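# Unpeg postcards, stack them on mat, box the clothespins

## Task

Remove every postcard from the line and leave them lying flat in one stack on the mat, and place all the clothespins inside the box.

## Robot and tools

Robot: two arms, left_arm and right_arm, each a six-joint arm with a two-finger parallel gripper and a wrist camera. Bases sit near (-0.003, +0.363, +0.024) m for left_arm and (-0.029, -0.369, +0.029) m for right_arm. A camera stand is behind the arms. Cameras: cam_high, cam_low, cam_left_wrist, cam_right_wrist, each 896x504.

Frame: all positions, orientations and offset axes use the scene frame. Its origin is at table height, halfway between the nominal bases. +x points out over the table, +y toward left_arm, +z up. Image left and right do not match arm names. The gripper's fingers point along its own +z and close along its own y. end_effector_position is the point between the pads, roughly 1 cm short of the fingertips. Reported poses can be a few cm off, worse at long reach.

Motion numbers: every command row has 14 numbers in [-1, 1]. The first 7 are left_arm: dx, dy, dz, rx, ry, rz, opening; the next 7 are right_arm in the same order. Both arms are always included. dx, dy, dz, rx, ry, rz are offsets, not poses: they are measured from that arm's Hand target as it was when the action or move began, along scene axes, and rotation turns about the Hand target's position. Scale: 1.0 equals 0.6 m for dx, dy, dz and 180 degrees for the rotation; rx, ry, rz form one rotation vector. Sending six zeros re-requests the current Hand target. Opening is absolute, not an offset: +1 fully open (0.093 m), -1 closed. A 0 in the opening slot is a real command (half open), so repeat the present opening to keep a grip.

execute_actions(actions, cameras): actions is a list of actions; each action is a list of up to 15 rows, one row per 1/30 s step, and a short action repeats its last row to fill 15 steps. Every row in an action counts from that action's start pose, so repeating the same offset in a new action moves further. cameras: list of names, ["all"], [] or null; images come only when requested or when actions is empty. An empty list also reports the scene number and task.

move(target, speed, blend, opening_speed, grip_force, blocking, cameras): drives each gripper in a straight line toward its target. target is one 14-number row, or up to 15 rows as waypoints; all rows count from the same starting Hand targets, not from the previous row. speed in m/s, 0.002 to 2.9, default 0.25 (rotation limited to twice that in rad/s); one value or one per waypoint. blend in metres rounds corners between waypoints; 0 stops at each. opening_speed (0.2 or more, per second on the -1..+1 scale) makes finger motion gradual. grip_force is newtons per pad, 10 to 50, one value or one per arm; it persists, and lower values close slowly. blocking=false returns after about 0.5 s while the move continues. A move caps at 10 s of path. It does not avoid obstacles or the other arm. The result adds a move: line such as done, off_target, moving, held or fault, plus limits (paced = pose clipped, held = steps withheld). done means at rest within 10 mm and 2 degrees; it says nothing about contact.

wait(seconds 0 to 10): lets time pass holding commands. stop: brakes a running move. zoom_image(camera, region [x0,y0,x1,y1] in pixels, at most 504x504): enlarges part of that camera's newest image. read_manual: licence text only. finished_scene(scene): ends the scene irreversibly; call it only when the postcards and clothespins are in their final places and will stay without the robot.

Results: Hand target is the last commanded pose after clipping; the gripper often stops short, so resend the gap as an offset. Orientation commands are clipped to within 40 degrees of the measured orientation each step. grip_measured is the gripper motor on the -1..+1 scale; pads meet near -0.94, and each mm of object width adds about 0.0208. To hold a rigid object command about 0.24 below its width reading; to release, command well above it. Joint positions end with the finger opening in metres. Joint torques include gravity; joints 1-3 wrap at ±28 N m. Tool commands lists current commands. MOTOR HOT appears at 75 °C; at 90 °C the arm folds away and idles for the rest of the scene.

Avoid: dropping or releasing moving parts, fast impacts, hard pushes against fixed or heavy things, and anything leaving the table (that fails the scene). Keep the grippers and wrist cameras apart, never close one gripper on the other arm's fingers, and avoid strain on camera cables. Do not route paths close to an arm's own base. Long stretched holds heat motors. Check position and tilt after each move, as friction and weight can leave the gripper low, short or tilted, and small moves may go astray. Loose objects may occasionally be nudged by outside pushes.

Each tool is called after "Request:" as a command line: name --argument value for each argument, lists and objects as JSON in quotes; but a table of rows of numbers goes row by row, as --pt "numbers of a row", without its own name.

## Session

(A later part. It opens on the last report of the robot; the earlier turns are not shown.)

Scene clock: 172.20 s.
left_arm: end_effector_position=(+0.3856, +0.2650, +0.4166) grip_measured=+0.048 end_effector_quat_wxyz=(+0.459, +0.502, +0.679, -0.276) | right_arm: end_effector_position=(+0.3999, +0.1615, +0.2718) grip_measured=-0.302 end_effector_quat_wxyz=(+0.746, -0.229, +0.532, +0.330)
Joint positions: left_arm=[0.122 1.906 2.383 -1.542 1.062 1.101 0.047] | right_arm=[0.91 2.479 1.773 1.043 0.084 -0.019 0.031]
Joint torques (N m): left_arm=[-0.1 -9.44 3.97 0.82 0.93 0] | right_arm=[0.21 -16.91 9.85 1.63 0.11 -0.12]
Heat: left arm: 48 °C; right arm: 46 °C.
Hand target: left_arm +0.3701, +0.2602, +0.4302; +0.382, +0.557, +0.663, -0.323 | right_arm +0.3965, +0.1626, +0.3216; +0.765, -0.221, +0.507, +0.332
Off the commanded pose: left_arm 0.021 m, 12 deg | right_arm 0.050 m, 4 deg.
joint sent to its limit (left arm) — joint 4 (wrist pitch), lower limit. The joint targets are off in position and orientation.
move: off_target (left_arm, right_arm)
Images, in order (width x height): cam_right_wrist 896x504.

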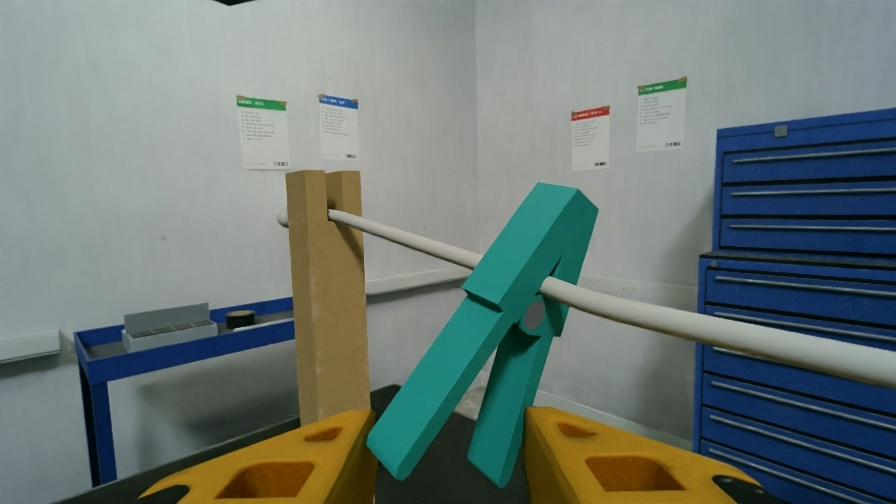

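Request:
move --target '[0,0,0,0,0,0,0.05,0.0,0.0,0.0,0,0,0,-1]' --speed 0.05 --opening_speed 0.5 --cameras '["cam_right_wrist","cam_low","cam_left_wrist"]'

Scene clock: 174.47 s.
left_arm: end_effector_position=(+0.3856, +0.2650, +0.4166) grip_measured=+0.048 end_effector_quat_wxyz=(+0.459, +0.502, +0.679, -0.276) | right_arm: end_effector_position=(+0.3997, +0.1621, +0.2743) grip_measured=-0.971 end_effector_quat_wxyz=(+0.746, -0.229, +0.530, +0.331)
Joint positions: left_arm=[0.122 1.906 2.383 -1.542 1.062 1.101 0.047] | right_arm=[0.91 2.479 1.779 1.041 0.081 -0.019 0]
Joint torques (N m): left_arm=[-0.1 -9.44 3.92 0.79 0.93 0] | right_arm=[0.14 -16.75 9.58 1.63 0.11 -0.12]
Heat: left arm: 48 °C; right arm: 47 °C.
Hand target: left_arm +0.3701, +0.2602, +0.4302; +0.382, +0.557, +0.663, -0.323 | right_arm +0.3965, +0.1626, +0.3216; +0.765, -0.221, +0.507, +0.332
Off the commanded pose: left_arm 0.021 m, 12 deg | right_arm 0.047 m, 3 deg.
joint sent to its limit (left arm) — joint 4 (wrist pitch), lower limit. The joint targets are off in position and orientation.
move: off_target (left_arm, right_arm)
Images, in order (width x height): cam_low 896x504, cam_left_wrist 896x504, cam_right_wrist 896x504.

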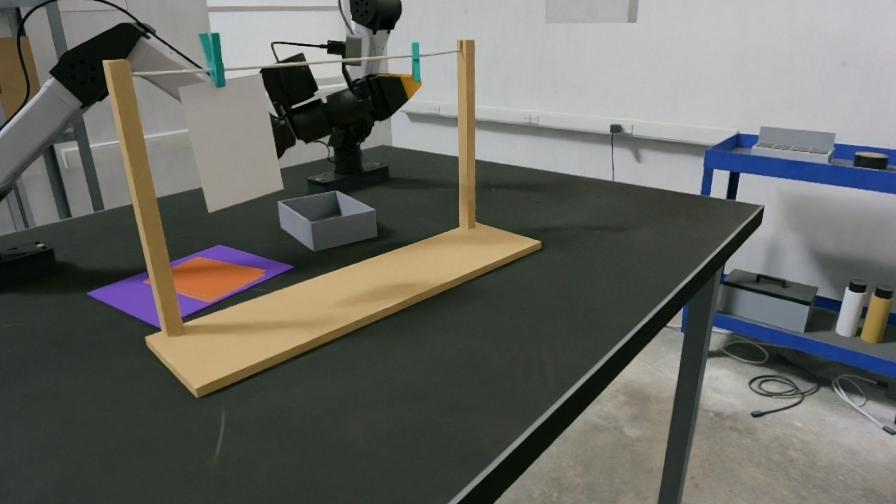

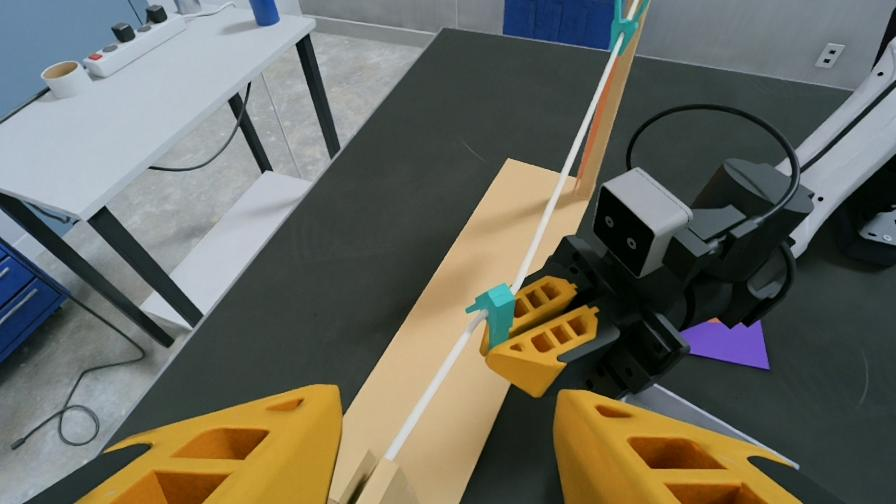

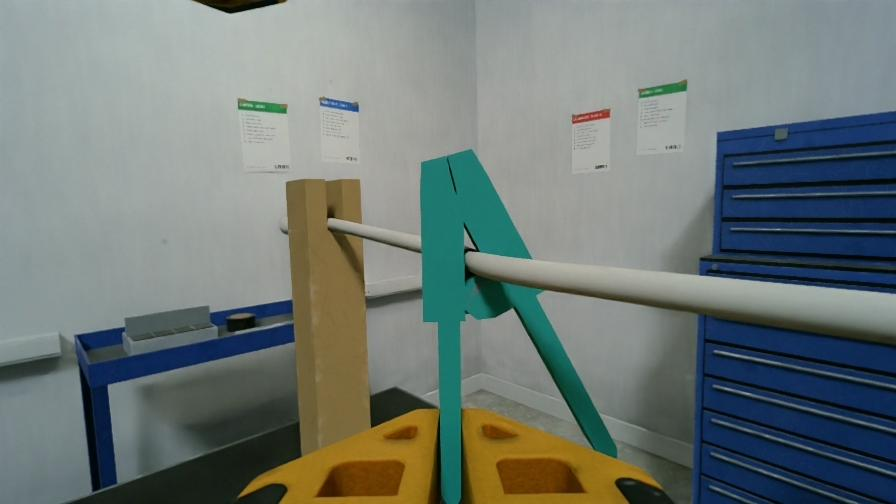

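Request:
move --target '[0,0,0,0,0,0,0.05,0.0,0.0,0.0,0,0,0,0.0]' --speed 0.05 --opening_speed 0.5 --cameras '["cam_right_wrist","cam_low","cam_left_wrist"]'

Scene clock: 177.13 s.
left_arm: end_effector_position=(+0.3856, +0.2650, +0.4166) grip_measured=+0.048 end_effector_quat_wxyz=(+0.459, +0.502, +0.679, -0.276) | right_arm: end_effector_position=(+0.4002, +0.1618, +0.2739) grip_measured=-0.002 end_effector_quat_wxyz=(+0.746, -0.228, +0.531, +0.330)
Joint positions: left_arm=[0.122 1.906 2.383 -1.542 1.062 1.101 0.047] | right_arm=[0.91 2.479 1.779 1.04 0.084 -0.019 0.045]
Joint torques (N m): left_arm=[-0.12 -9.44 3.92 0.8 0.93 0.01] | right_arm=[0.21 -16.73 9.59 1.65 0.11 -0.12]
Heat: left arm: 48 °C; right arm: 47 °C.
Hand target: left_arm +0.3701, +0.2602, +0.4302; +0.382, +0.557, +0.663, -0.323 | right_arm +0.3965, +0.1626, +0.3216; +0.765, -0.221, +0.507, +0.332
Off the commanded pose: left_arm 0.021 m, 12 deg | right_arm 0.048 m, 4 deg.
joint sent to its limit (left arm) — joint 4 (wrist pitch), lower limit. The joint targets are off in position and orientation.
move: off_target (left_arm, right_arm)
Images, in order (width x height): cam_low 896x504, cam_left_wrist 896x504, cam_right_wrist 896x504.

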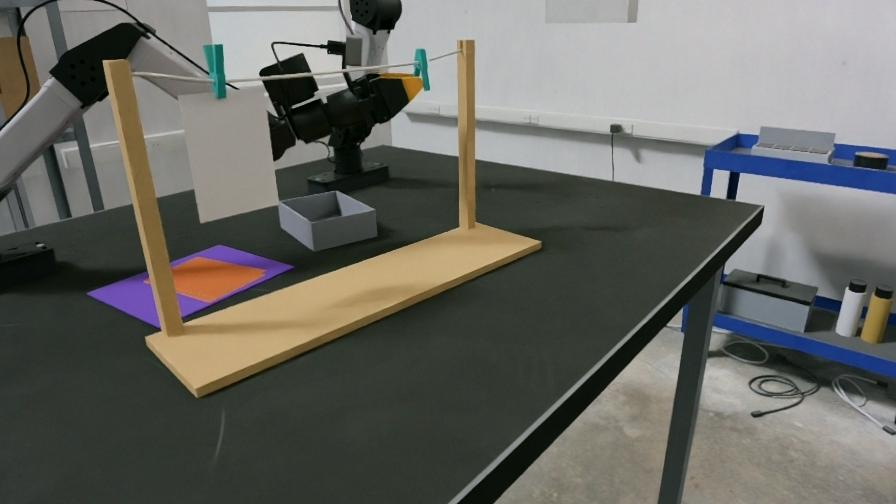

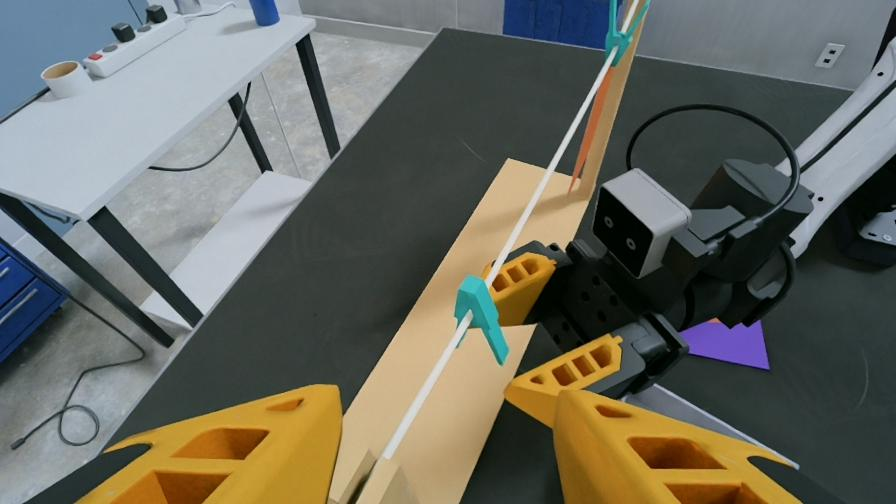

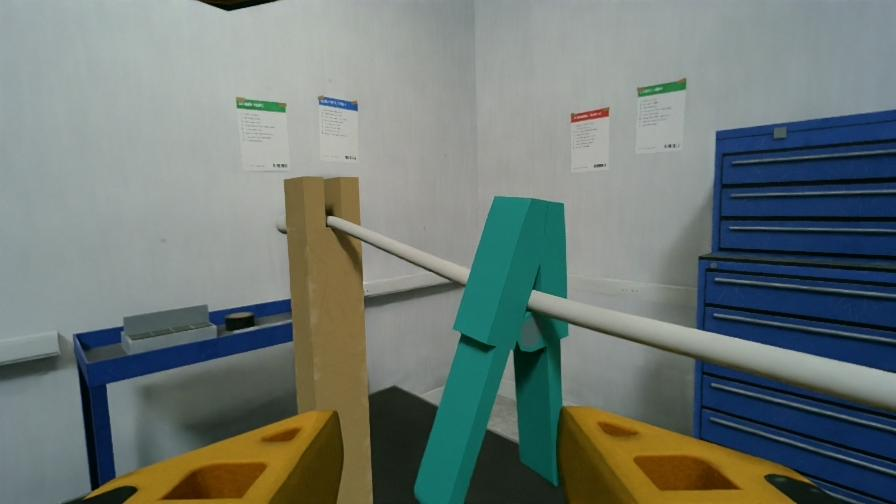

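Request:
move --target '[0,0,0,0,0,0,0.05,0.005,0.005,-0.01,0,0,0.078,0.1]' --speed 0.05 --cameras '["cam_right_wrist","cam_low","cam_left_wrist"]'

Scene clock: 180.80 s.
left_arm: end_effector_position=(+0.3856, +0.2650, +0.4166) grip_measured=+0.048 end_effector_quat_wxyz=(+0.459, +0.502, +0.679, -0.276) | right_arm: end_effector_position=(+0.3994, +0.1625, +0.2957) grip_measured=+0.098 end_effector_quat_wxyz=(+0.716, -0.282, +0.485, +0.414)
Joint positions: left_arm=[0.122 1.906 2.383 -1.542 1.062 1.101 0.047] | right_arm=[0.844 2.479 1.833 1.032 -0.19 0.075 0.05]
Joint torques (N m): left_arm=[-0.13 -9.44 3.96 0.81 0.93 0.01] | right_arm=[-0.2 -13.16 9.98 1.61 -0.15 0.15]
Heat: left arm: 48 °C; right arm: 48 °C.
Hand target: left_arm +0.3701, +0.2602, +0.4302; +0.382, +0.557, +0.663, -0.323 | right_arm +0.3995, +0.1656, +0.3156; +0.718, -0.281, +0.476, +0.423
Off the commanded pose: left_arm 0.021 m, 12 deg | right_arm 0.020 m, 1 deg.
joint sent to its limit (left arm) — joint 4 (wrist pitch), lower limit. The joint targets are off in position and orientation.
move: off_target (left_arm, right_arm)
Images, in order (width x height): cam_low 896x504, cam_left_wrist 896x504, cam_right_wrist 896x504.

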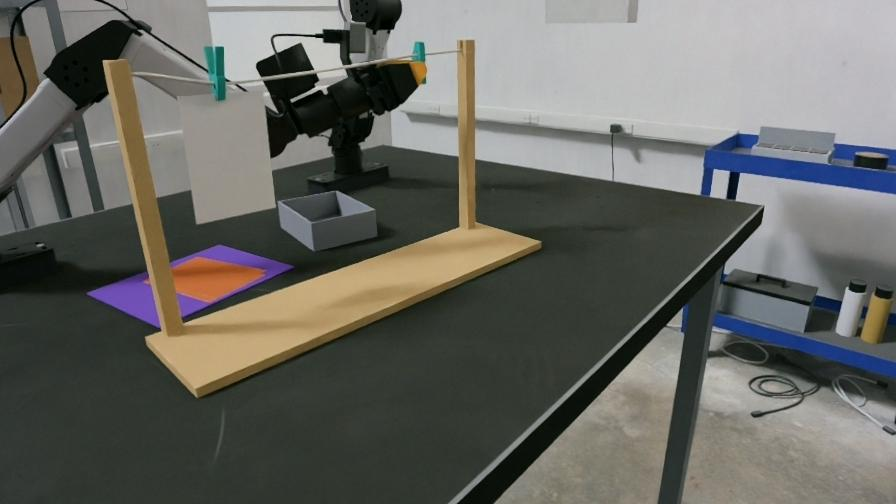

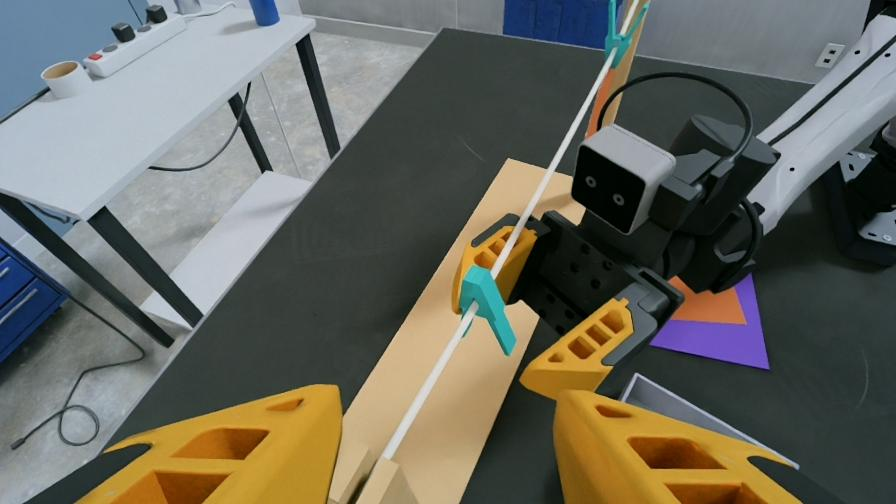

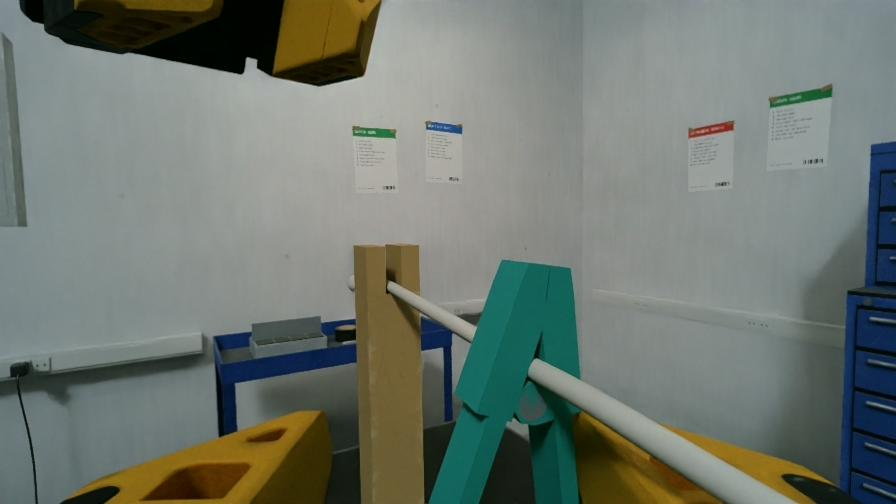

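Request:
move --target '[0,0,0,0,0,0,0.05,0.018,0.01,-0.018,0,0,0,0.1]' --speed 0.05 --cameras '["cam_right_wrist","cam_low","cam_left_wrist"]'

Scene clock: 182.17 s.
left_arm: end_effector_position=(+0.3856, +0.2650, +0.4166) grip_measured=+0.048 end_effector_quat_wxyz=(+0.459, +0.502, +0.679, -0.276) | right_arm: end_effector_position=(+0.4062, +0.1706, +0.2903) grip_measured=+0.098 end_effector_quat_wxyz=(+0.717, -0.283, +0.481, +0.418)
Joint positions: left_arm=[0.122 1.906 2.383 -1.542 1.062 1.101 0.047] | right_arm=[0.842 2.539 1.916 1.018 -0.198 0.078 0.05]
Joint torques (N m): left_arm=[-0.13 -9.44 3.96 0.81 0.93 -0.01] | right_arm=[-0.28 -12.89 9.98 1.58 -0.14 0.15]
Heat: left arm: 48 °C; right arm: 48 °C.
Hand target: left_arm +0.3701, +0.2602, +0.4302; +0.382, +0.557, +0.663, -0.323 | right_arm +0.4103, +0.1716, +0.3048; +0.718, -0.281, +0.476, +0.423
Off the commanded pose: left_arm 0.021 m, 12 deg | right_arm 0.015 m, 1 deg.
joint sent to its limit (left arm) — joint 4 (wrist pitch), lower limit. The joint targets are off in position and orientation.
move: off_target (left_arm, right_arm)
Images, in order (width x height): cam_low 896x504, cam_left_wrist 896x504, cam_right_wrist 896x504.

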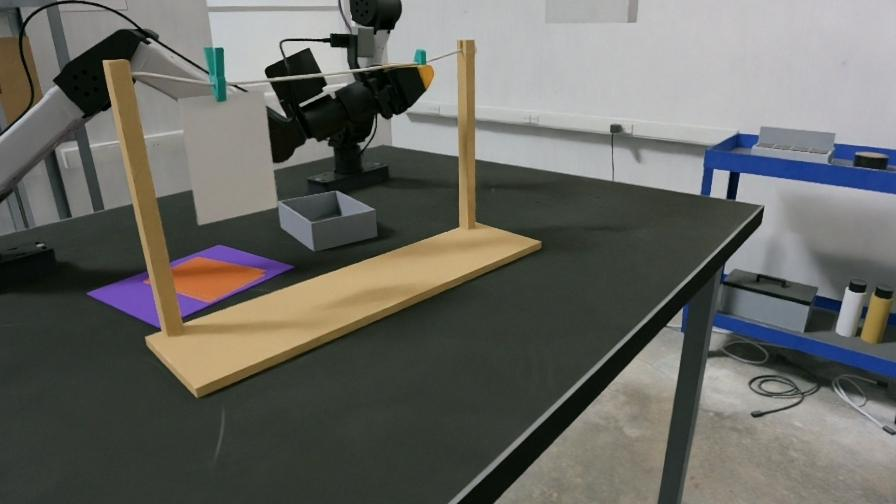

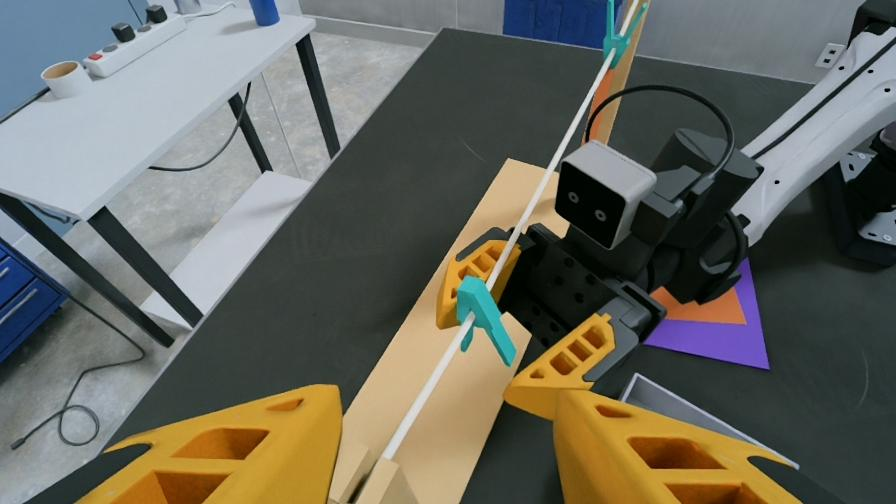

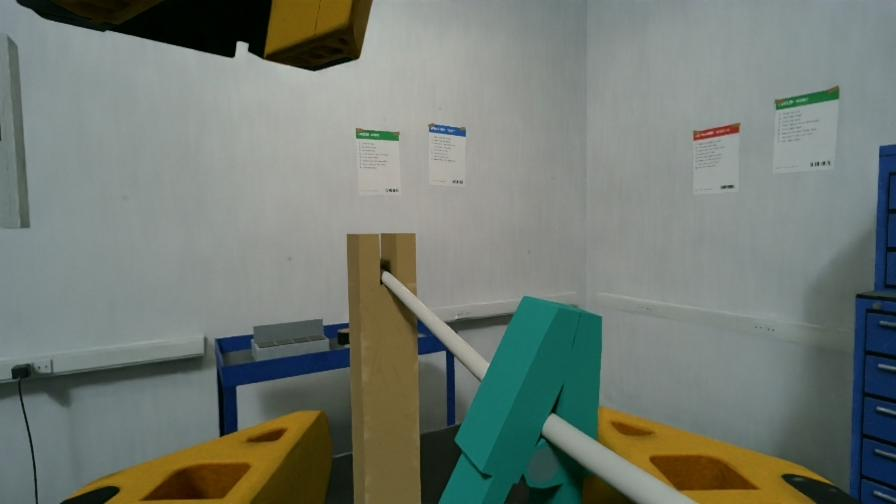

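Request:
move --target '[0,0,0,0,0,0,0.05,0.004,-0.002,-0.025,0,0,0,0.1]' --speed 0.05 --cameras '["cam_right_wrist","cam_low","cam_left_wrist"]'

Scene clock: 183.50 s.
left_arm: end_effector_position=(+0.3856, +0.2650, +0.4166) grip_measured=+0.048 end_effector_quat_wxyz=(+0.459, +0.502, +0.679, -0.276) | right_arm: end_effector_position=(+0.4084, +0.1741, +0.2695) grip_measured=+0.098 end_effector_quat_wxyz=(+0.708, -0.288, +0.492, +0.417)
Joint positions: left_arm=[0.122 1.906 2.383 -1.542 1.062 1.101 0.047] | right_arm=[0.842 2.57 1.916 1.018 -0.203 0.079 0.05]
Joint torques (N m): left_arm=[-0.13 -9.47 3.93 0.8 0.93 0] | right_arm=[-0.29 -13.07 9.14 2 -0.15 0.15]
Heat: left arm: 48 °C; right arm: 48 °C.
Hand target: left_arm +0.3701, +0.2602, +0.4302; +0.382, +0.557, +0.663, -0.323 | right_arm +0.4127, +0.1704, +0.2898; +0.718, -0.281, +0.476, +0.423
Off the commanded pose: left_arm 0.021 m, 12 deg | right_arm 0.021 m, 2 deg.
joint sent to its limit (left arm) — joint 4 (wrist pitch), lower limit. The joint targets are off in position and orientation.
move: off_target (left_arm, right_arm)
Images, in order (width x height): cam_low 896x504, cam_left_wrist 896x504, cam_right_wrist 896x504.

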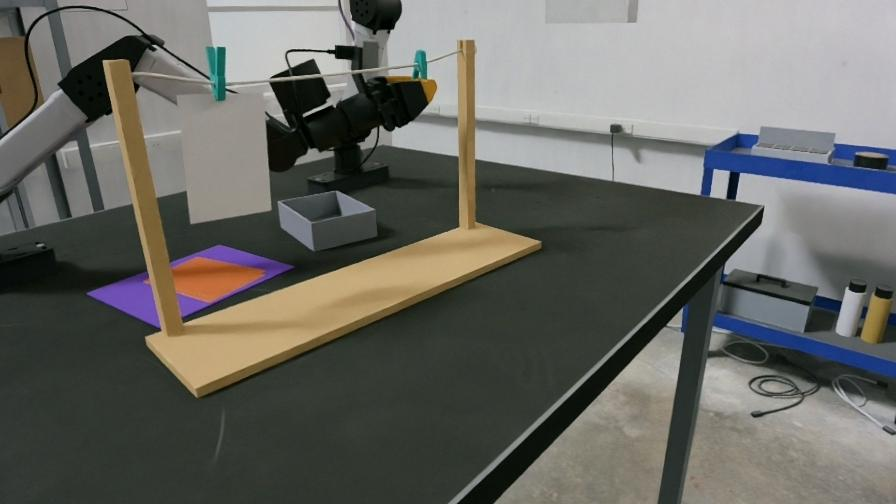

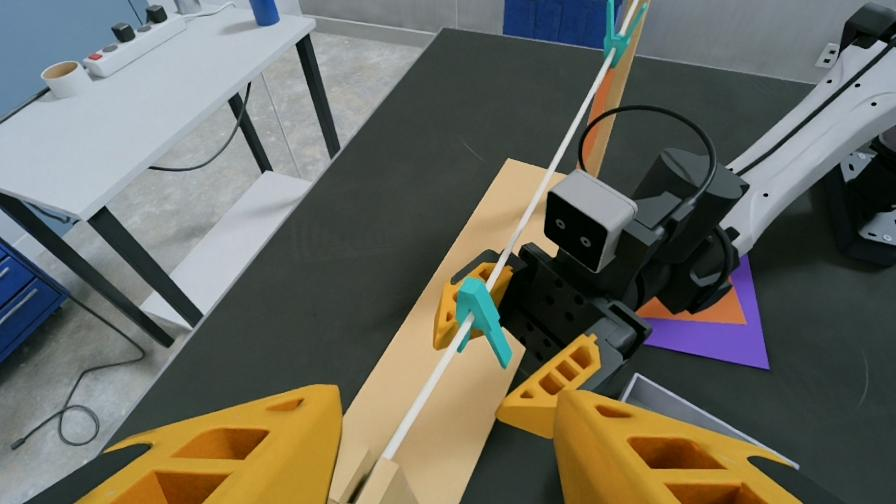

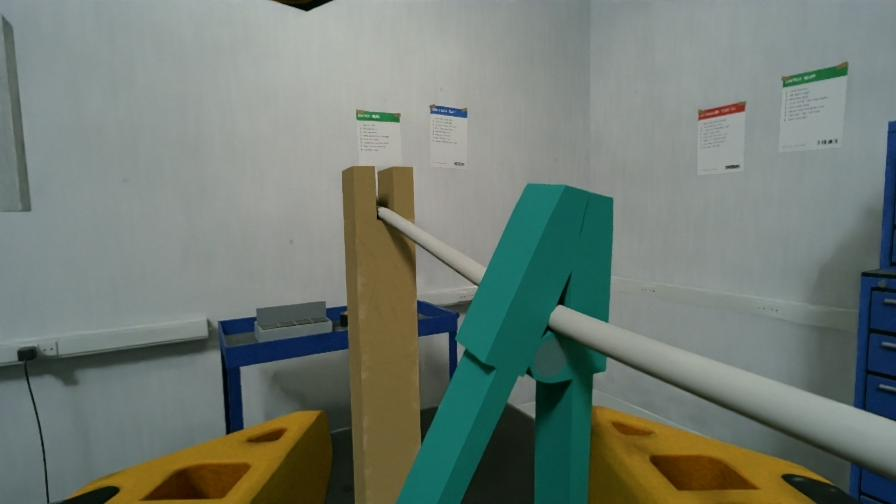

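Request:
move --target '[0,0,0,0,0,0,0.05,0.0,0.0,0.0,0,0,0,-1]' --speed 0.05 --opening_speed 0.5 --cameras '["cam_right_wrist","cam_low","cam_left_wrist"]'

Scene clock: 186.50 s.
left_arm: end_effector_position=(+0.3856, +0.2650, +0.4166) grip_measured=+0.048 end_effector_quat_wxyz=(+0.459, +0.502, +0.679, -0.276) | right_arm: end_effector_position=(+0.4184, +0.1663, +0.2697) grip_measured=-0.878 end_effector_quat_wxyz=(+0.715, -0.282, +0.495, +0.405)
Joint positions: left_arm=[0.122 1.906 2.383 -1.542 1.062 1.101 0.047] | right_arm=[0.827 2.57 1.916 1.018 -0.19 0.07 0.003]
Joint torques (N m): left_arm=[-0.14 -9.43 3.93 0.82 0.94 0] | right_arm=[0.12 -13.14 9.16 1.99 -0.13 0.15]
Heat: left arm: 48 °C; right arm: 48 °C.
Hand target: left_arm +0.3701, +0.2602, +0.4302; +0.382, +0.557, +0.663, -0.323 | right_arm +0.4127, +0.1704, +0.2898; +0.718, -0.281, +0.476, +0.423
Off the commanded pose: left_arm 0.021 m, 12 deg | right_arm 0.021 m, 3 deg.
joint sent to its limit (left arm) — joint 4 (wrist pitch), lower limit. The joint targets are off in position and orientation.
move: off_target (left_arm, right_arm)
Images, in order (width x height): cam_low 896x504, cam_left_wrist 896x504, cam_right_wrist 896x504.

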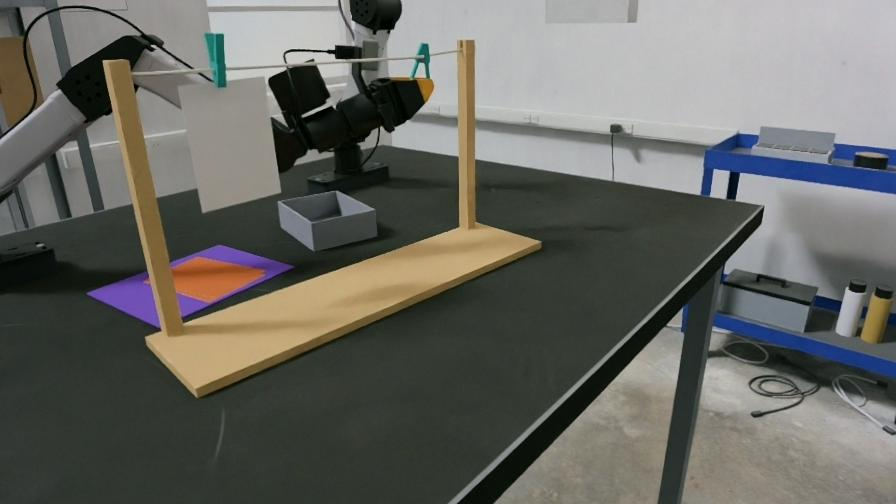

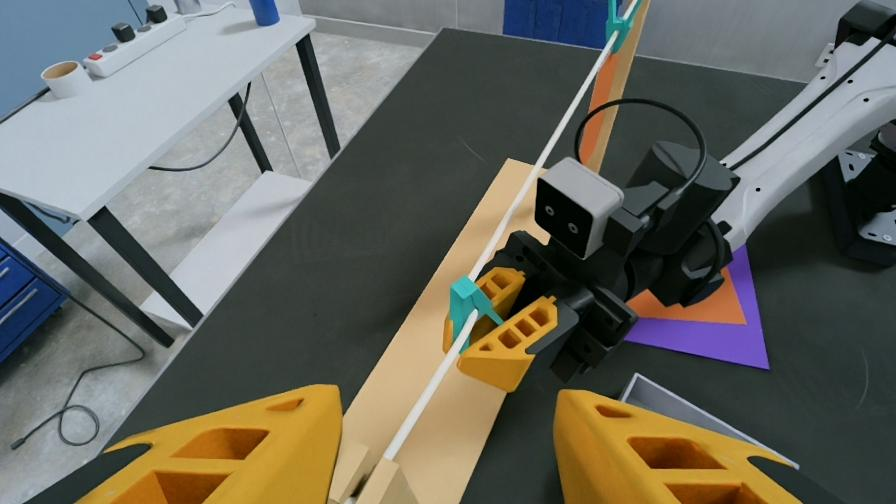

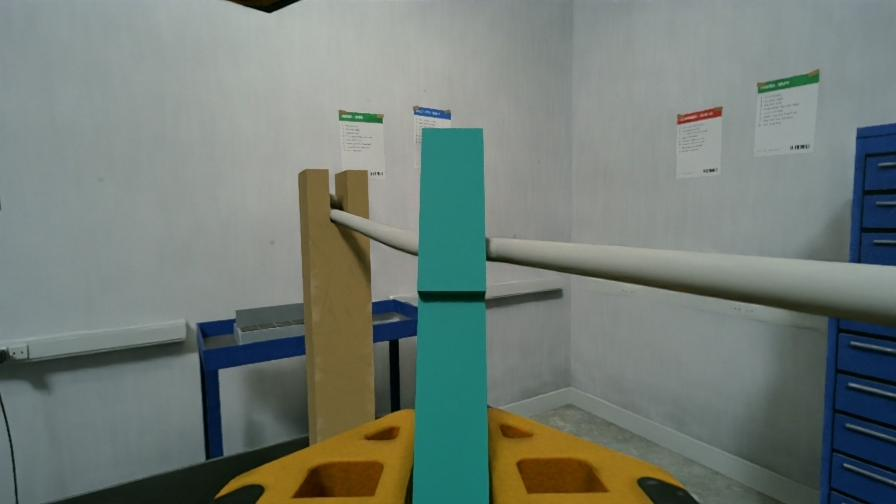

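Request:
move --pt "0 0 0 0 0 0 0.05 0.0 0.0 0.0 0 0 0 -0.3" --pt "0 0 0 0 0 0 0.05 -0.06 -0.09 -0.05 0 0 0 -0.3" --speed 0.1 --cameras '["cam_right_wrist","cam_low","cam_left_wrist"]'

Scene clock: 190.67 s.
left_arm: end_effector_position=(+0.3856, +0.2650, +0.4166) grip_measured=+0.048 end_effector_quat_wxyz=(+0.459, +0.502, +0.679, -0.276) | right_arm: end_effector_position=(+0.3877, +0.1255, +0.2105) grip_measured=-0.302 end_effector_quat_wxyz=(+0.689, -0.294, +0.523, +0.406)
Joint positions: left_arm=[0.122 1.906 2.383 -1.542 1.062 1.101 0.047] | right_arm=[0.812 2.468 1.514 1.245 -0.221 0.086 0.031]
Joint torques (N m): left_arm=[-0.13 -9.37 3.9 0.82 0.93 0] | right_arm=[-0.31 -16.46 4.56 2.67 -0.15 0.15]
Heat: left arm: 48 °C; right arm: 49 °C.
Hand target: left_arm +0.3701, +0.2602, +0.4302; +0.382, +0.557, +0.663, -0.323 | right_arm +0.3767, +0.1164, +0.2598; +0.718, -0.281, +0.476, +0.423
Off the commanded pose: left_arm 0.021 m, 12 deg | right_arm 0.051 m, 7 deg.
joint sent to its limit (left arm) — joint 4 (wrist pitch), lower limit. The joint targets are off in position and orientation.
move: off_target (left_arm, right_arm)
Images, in order (width x height): cam_low 896x504, cam_left_wrist 896x504, cam_right_wrist 896x504.

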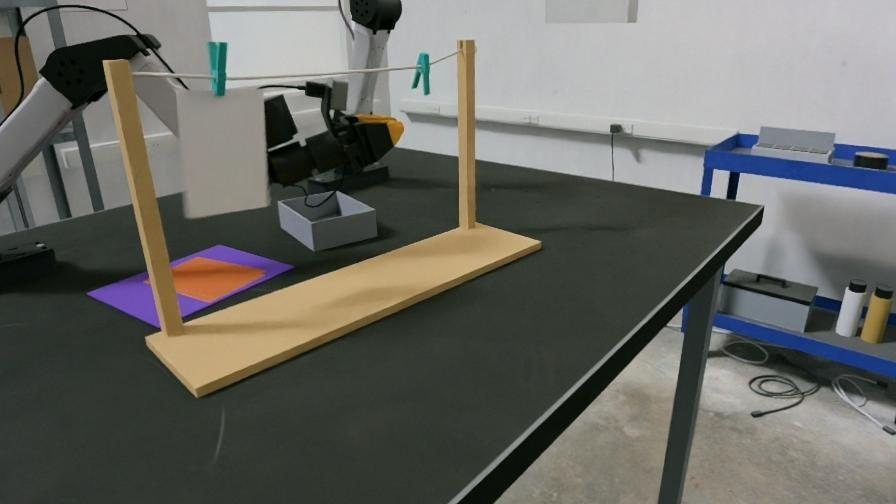

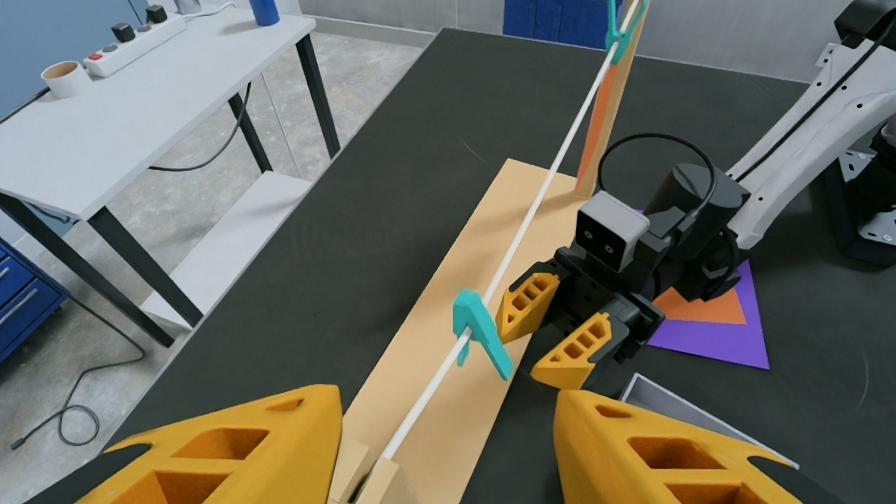

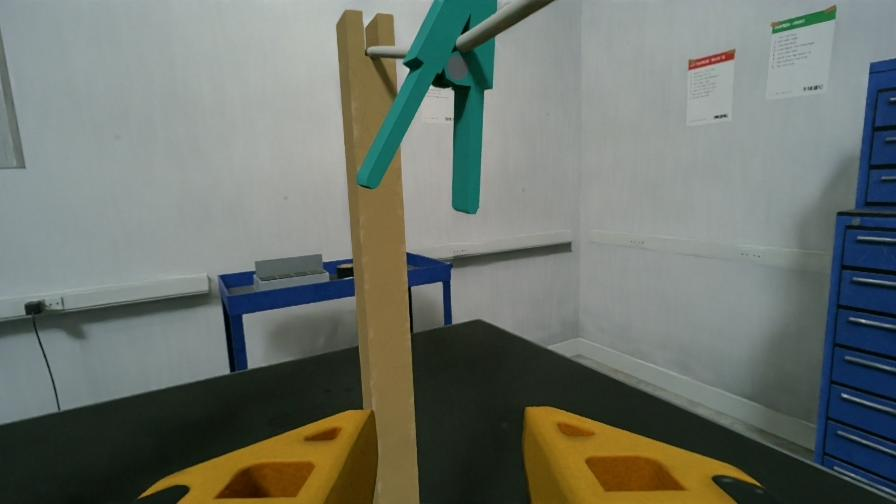

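Request:
move --target '[0,0,0,0,0,0,0.05,-0.015,-0.045,0.0,-0.04,0.035,-0.045,-1]' --speed 0.1 --cameras '["cam_right_wrist"]'

Scene clock: 193.37 s.
left_arm: end_effector_position=(+0.3856, +0.2650, +0.4166) grip_measured=+0.048 end_effector_quat_wxyz=(+0.459, +0.502, +0.679, -0.276) | right_arm: end_effector_position=(+0.3716, +0.0908, +0.2412) grip_measured=-0.977 end_effector_quat_wxyz=(+0.692, -0.268, +0.561, +0.366)
Joint positions: left_arm=[0.122 1.906 2.383 -1.542 1.062 1.101 0.047] | right_arm=[0.824 2.235 1.286 1.179 -0.103 0.064 0]
Joint torques (N m): left_arm=[-0.12 -9.46 3.95 0.8 0.93 -0.01] | right_arm=[0.64 -14.42 4.6 1.73 0.2 -0.14]
Heat: left arm: 48 °C; right arm: 50 °C.
Hand target: left_arm +0.3701, +0.2602, +0.4302; +0.382, +0.557, +0.663, -0.323 | right_arm +0.3677, +0.0894, +0.2598; +0.700, -0.268, +0.559, +0.355
Off the commanded pose: left_arm 0.021 m, 12 deg | right_arm 0.019 m, 2 deg.
joint sent to its limit (left arm) — joint 4 (wrist pitch), lower limit. The joint targets are off in position and orientation.
move: off_target (left_arm, right_arm)
Images, in order (width x height): cam_right_wrist 896x504.

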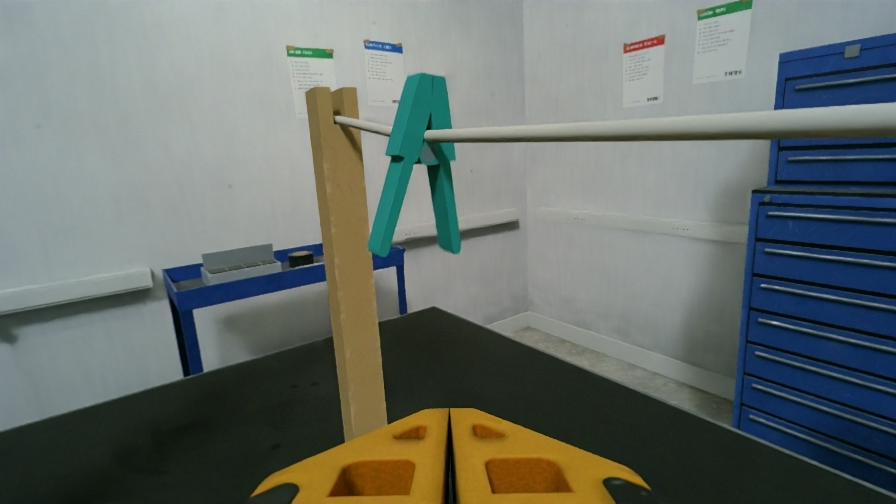

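Request:
move --pt "0 0 0 0 0 0 0.05 -0.015 0.013 0.0 0 0 0 0.05" --pt "0 0 0 0 0 0 0.05 0.035 0.08 0.025 0 0 0 0.05" --speed 0.08 --cameras '["cam_right_wrist"]'

Scene clock: 196.00 s.
left_arm: end_effector_position=(+0.3856, +0.2650, +0.4166) grip_measured=+0.048 end_effector_quat_wxyz=(+0.459, +0.502, +0.679, -0.276) | right_arm: end_effector_position=(+0.3837, +0.1339, +0.2626) grip_measured=+0.048 end_effector_quat_wxyz=(+0.691, -0.270, +0.561, +0.367)
Joint positions: left_arm=[0.122 1.906 2.383 -1.542 1.062 1.101 0.047] | right_arm=[0.864 2.31 1.531 1.006 -0.069 0.055 0.047]
Joint torques (N m): left_arm=[-0.13 -9.44 3.96 0.81 0.93 0] | right_arm=[0.66 -11.29 9.61 1.73 0.19 -0.13]
Heat: left arm: 48 °C; right arm: 50 °C.
Hand target: left_arm +0.3701, +0.2602, +0.4302; +0.382, +0.557, +0.663, -0.323 | right_arm +0.3887, +0.1374, +0.2748; +0.700, -0.268, +0.559, +0.355
Off the commanded pose: left_arm 0.021 m, 12 deg | right_arm 0.014 m, 2 deg.
joint sent to its limit (left arm) — joint 4 (wrist pitch), lower limit. The joint targets are off in position and orientation.
move: off_target (left_arm, right_arm)
Images, in order (width x height): cam_right_wrist 896x504.

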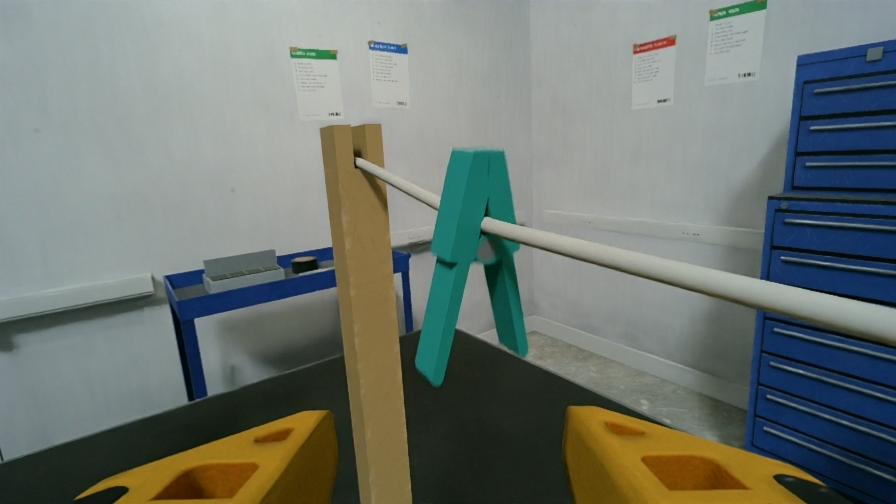

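Request:
move --pt "0 0 0 0 0 0 0.05 0 -0.056 0.0 0 0 0 -1" --pt "0 0 0 0 0 0 0.05 0.092 -0.039 0.005 0 0 0 -1" --pt "0 0 0 0 0 0 0.05 0.0855 0.024 0.005 0 0 0 -1" --speed 0.1 --blend '[0.005,0.01,0]' --cameras '["cam_right_wrist","cam_low","cam_left_wrist"]'

Scene clock: 199.00 s.
left_arm: end_effector_position=(+0.3856, +0.2650, +0.4166) grip_measured=+0.048 end_effector_quat_wxyz=(+0.459, +0.502, +0.679, -0.276) | right_arm: end_effector_position=(+0.4310, +0.1528, +0.2652) grip_measured=-0.977 end_effector_quat_wxyz=(+0.692, -0.276, +0.558, +0.366)
Joint positions: left_arm=[0.122 1.906 2.383 -1.542 1.062 1.101 0.047] | right_arm=[0.816 2.471 1.841 0.859 -0.124 0.055 0]
Joint torques (N m): left_arm=[-0.1 -9.43 3.96 0.8 0.93 -0.01] | right_arm=[-0.03 -12.37 10.15 1.73 0.2 -0.03]
Heat: left arm: 48 °C; right arm: 51 °C.
Hand target: left_arm +0.3701, +0.2602, +0.4302; +0.382, +0.557, +0.663, -0.323 | right_arm +0.4400, +0.1518, +0.2778; +0.700, -0.268, +0.559, +0.355
Off the commanded pose: left_arm 0.021 m, 12 deg | right_arm 0.015 m, 2 deg.
joint sent to its limit (left arm) — joint 4 (wrist pitch), lower limit. The joint targets are off in position and orientation.
move: off_target (left_arm, right_arm)
Images, in order (width x height): cam_low 896x504, cam_left_wrist 896x504, cam_right_wrist 896x504.

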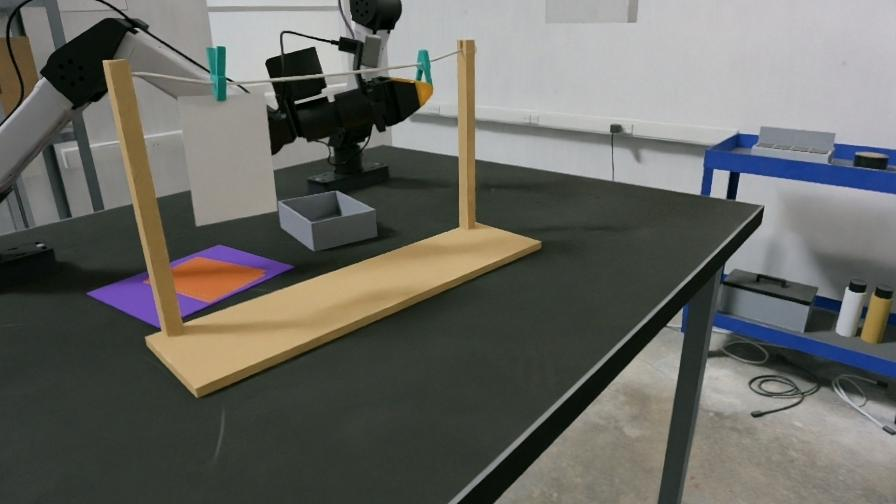

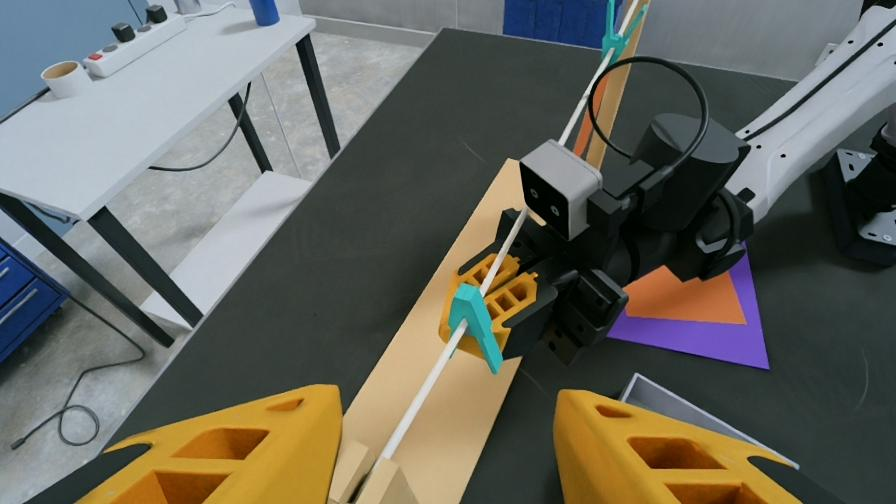

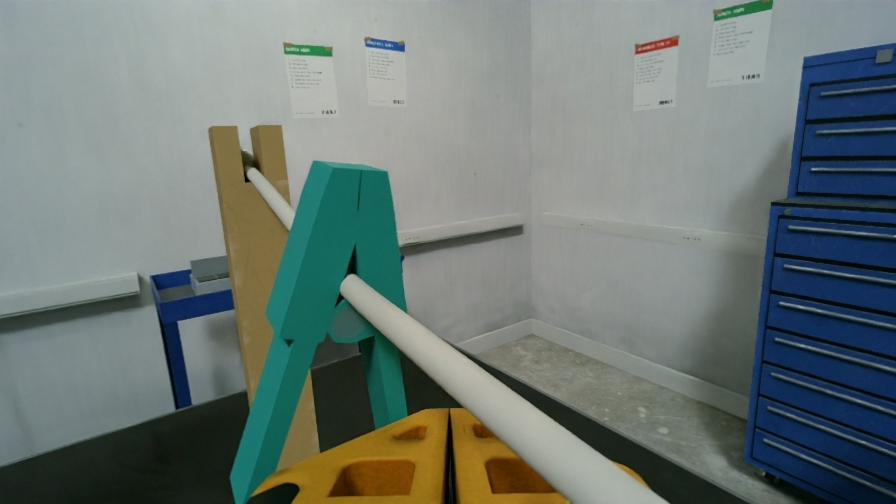

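Request:
move --pt "0 0 0 0 0 0 0.05 0.02 -0.02 0.0 0 0 -0.067 -1" --pt "0 0 0 0 0 0 0.05 0.042 0.02 0.0 0 0 -0.067 -1" --speed 0.08 --blend '[0.01,0]' --cameras '["cam_right_wrist","cam_low","cam_left_wrist"]'

Scene clock: 202.30 s.
left_arm: end_effector_position=(+0.3856, +0.2650, +0.4166) grip_measured=+0.048 end_effector_quat_wxyz=(+0.459, +0.502, +0.679, -0.276) | right_arm: end_effector_position=(+0.4619, +0.1626, +0.2639) grip_measured=-0.977 end_effector_quat_wxyz=(+0.727, -0.208, +0.588, +0.289)
Joint positions: left_arm=[0.122 1.906 2.383 -1.542 1.062 1.101 0.047] | right_arm=[0.855 2.597 2.077 0.747 0.135 0.007 0]
Joint torques (N m): left_arm=[-0.1 -9.39 3.93 0.81 0.94 0] | right_arm=[0.66 -13.19 10.35 1.74 0.17 -0.12]
Heat: left arm: 49 °C; right arm: 51 °C.
Hand target: left_arm +0.3701, +0.2602, +0.4302; +0.382, +0.557, +0.663, -0.323 | right_arm +0.4652, +0.1638, +0.2778; +0.734, -0.207, +0.584, +0.279
Off the commanded pose: left_arm 0.021 m, 12 deg | right_arm 0.014 m, 1 deg.
joint sent to its limit (left arm) — joint 4 (wrist pitch), lower limit. The joint targets are off in position and orientation.
move: off_target (left_arm, right_arm)
Images, in order (width x height): cam_low 896x504, cam_left_wrist 896x504, cam_right_wrist 896x504.

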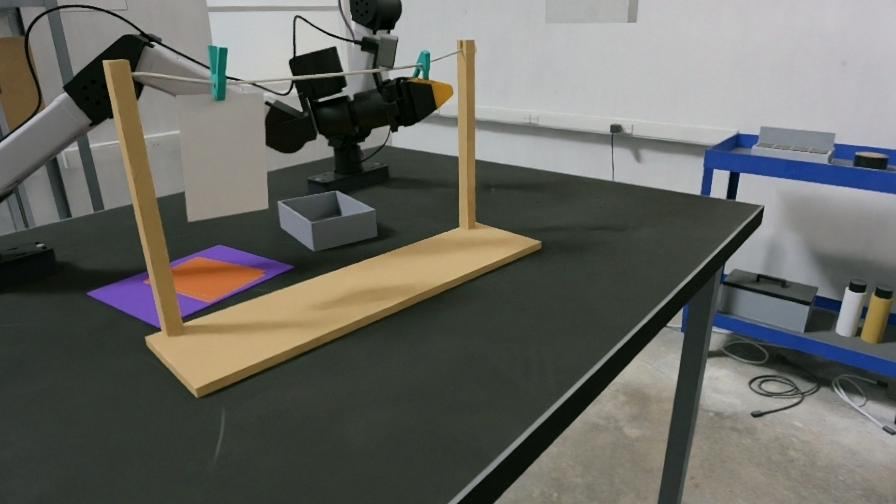

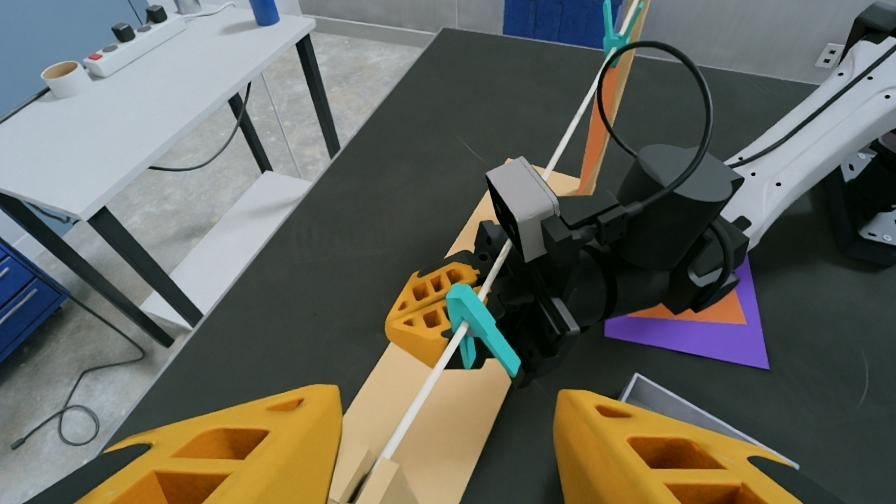

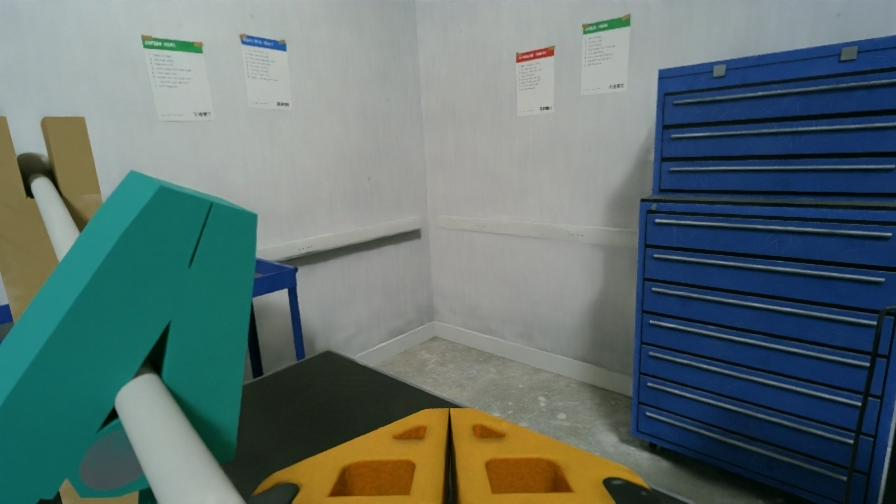

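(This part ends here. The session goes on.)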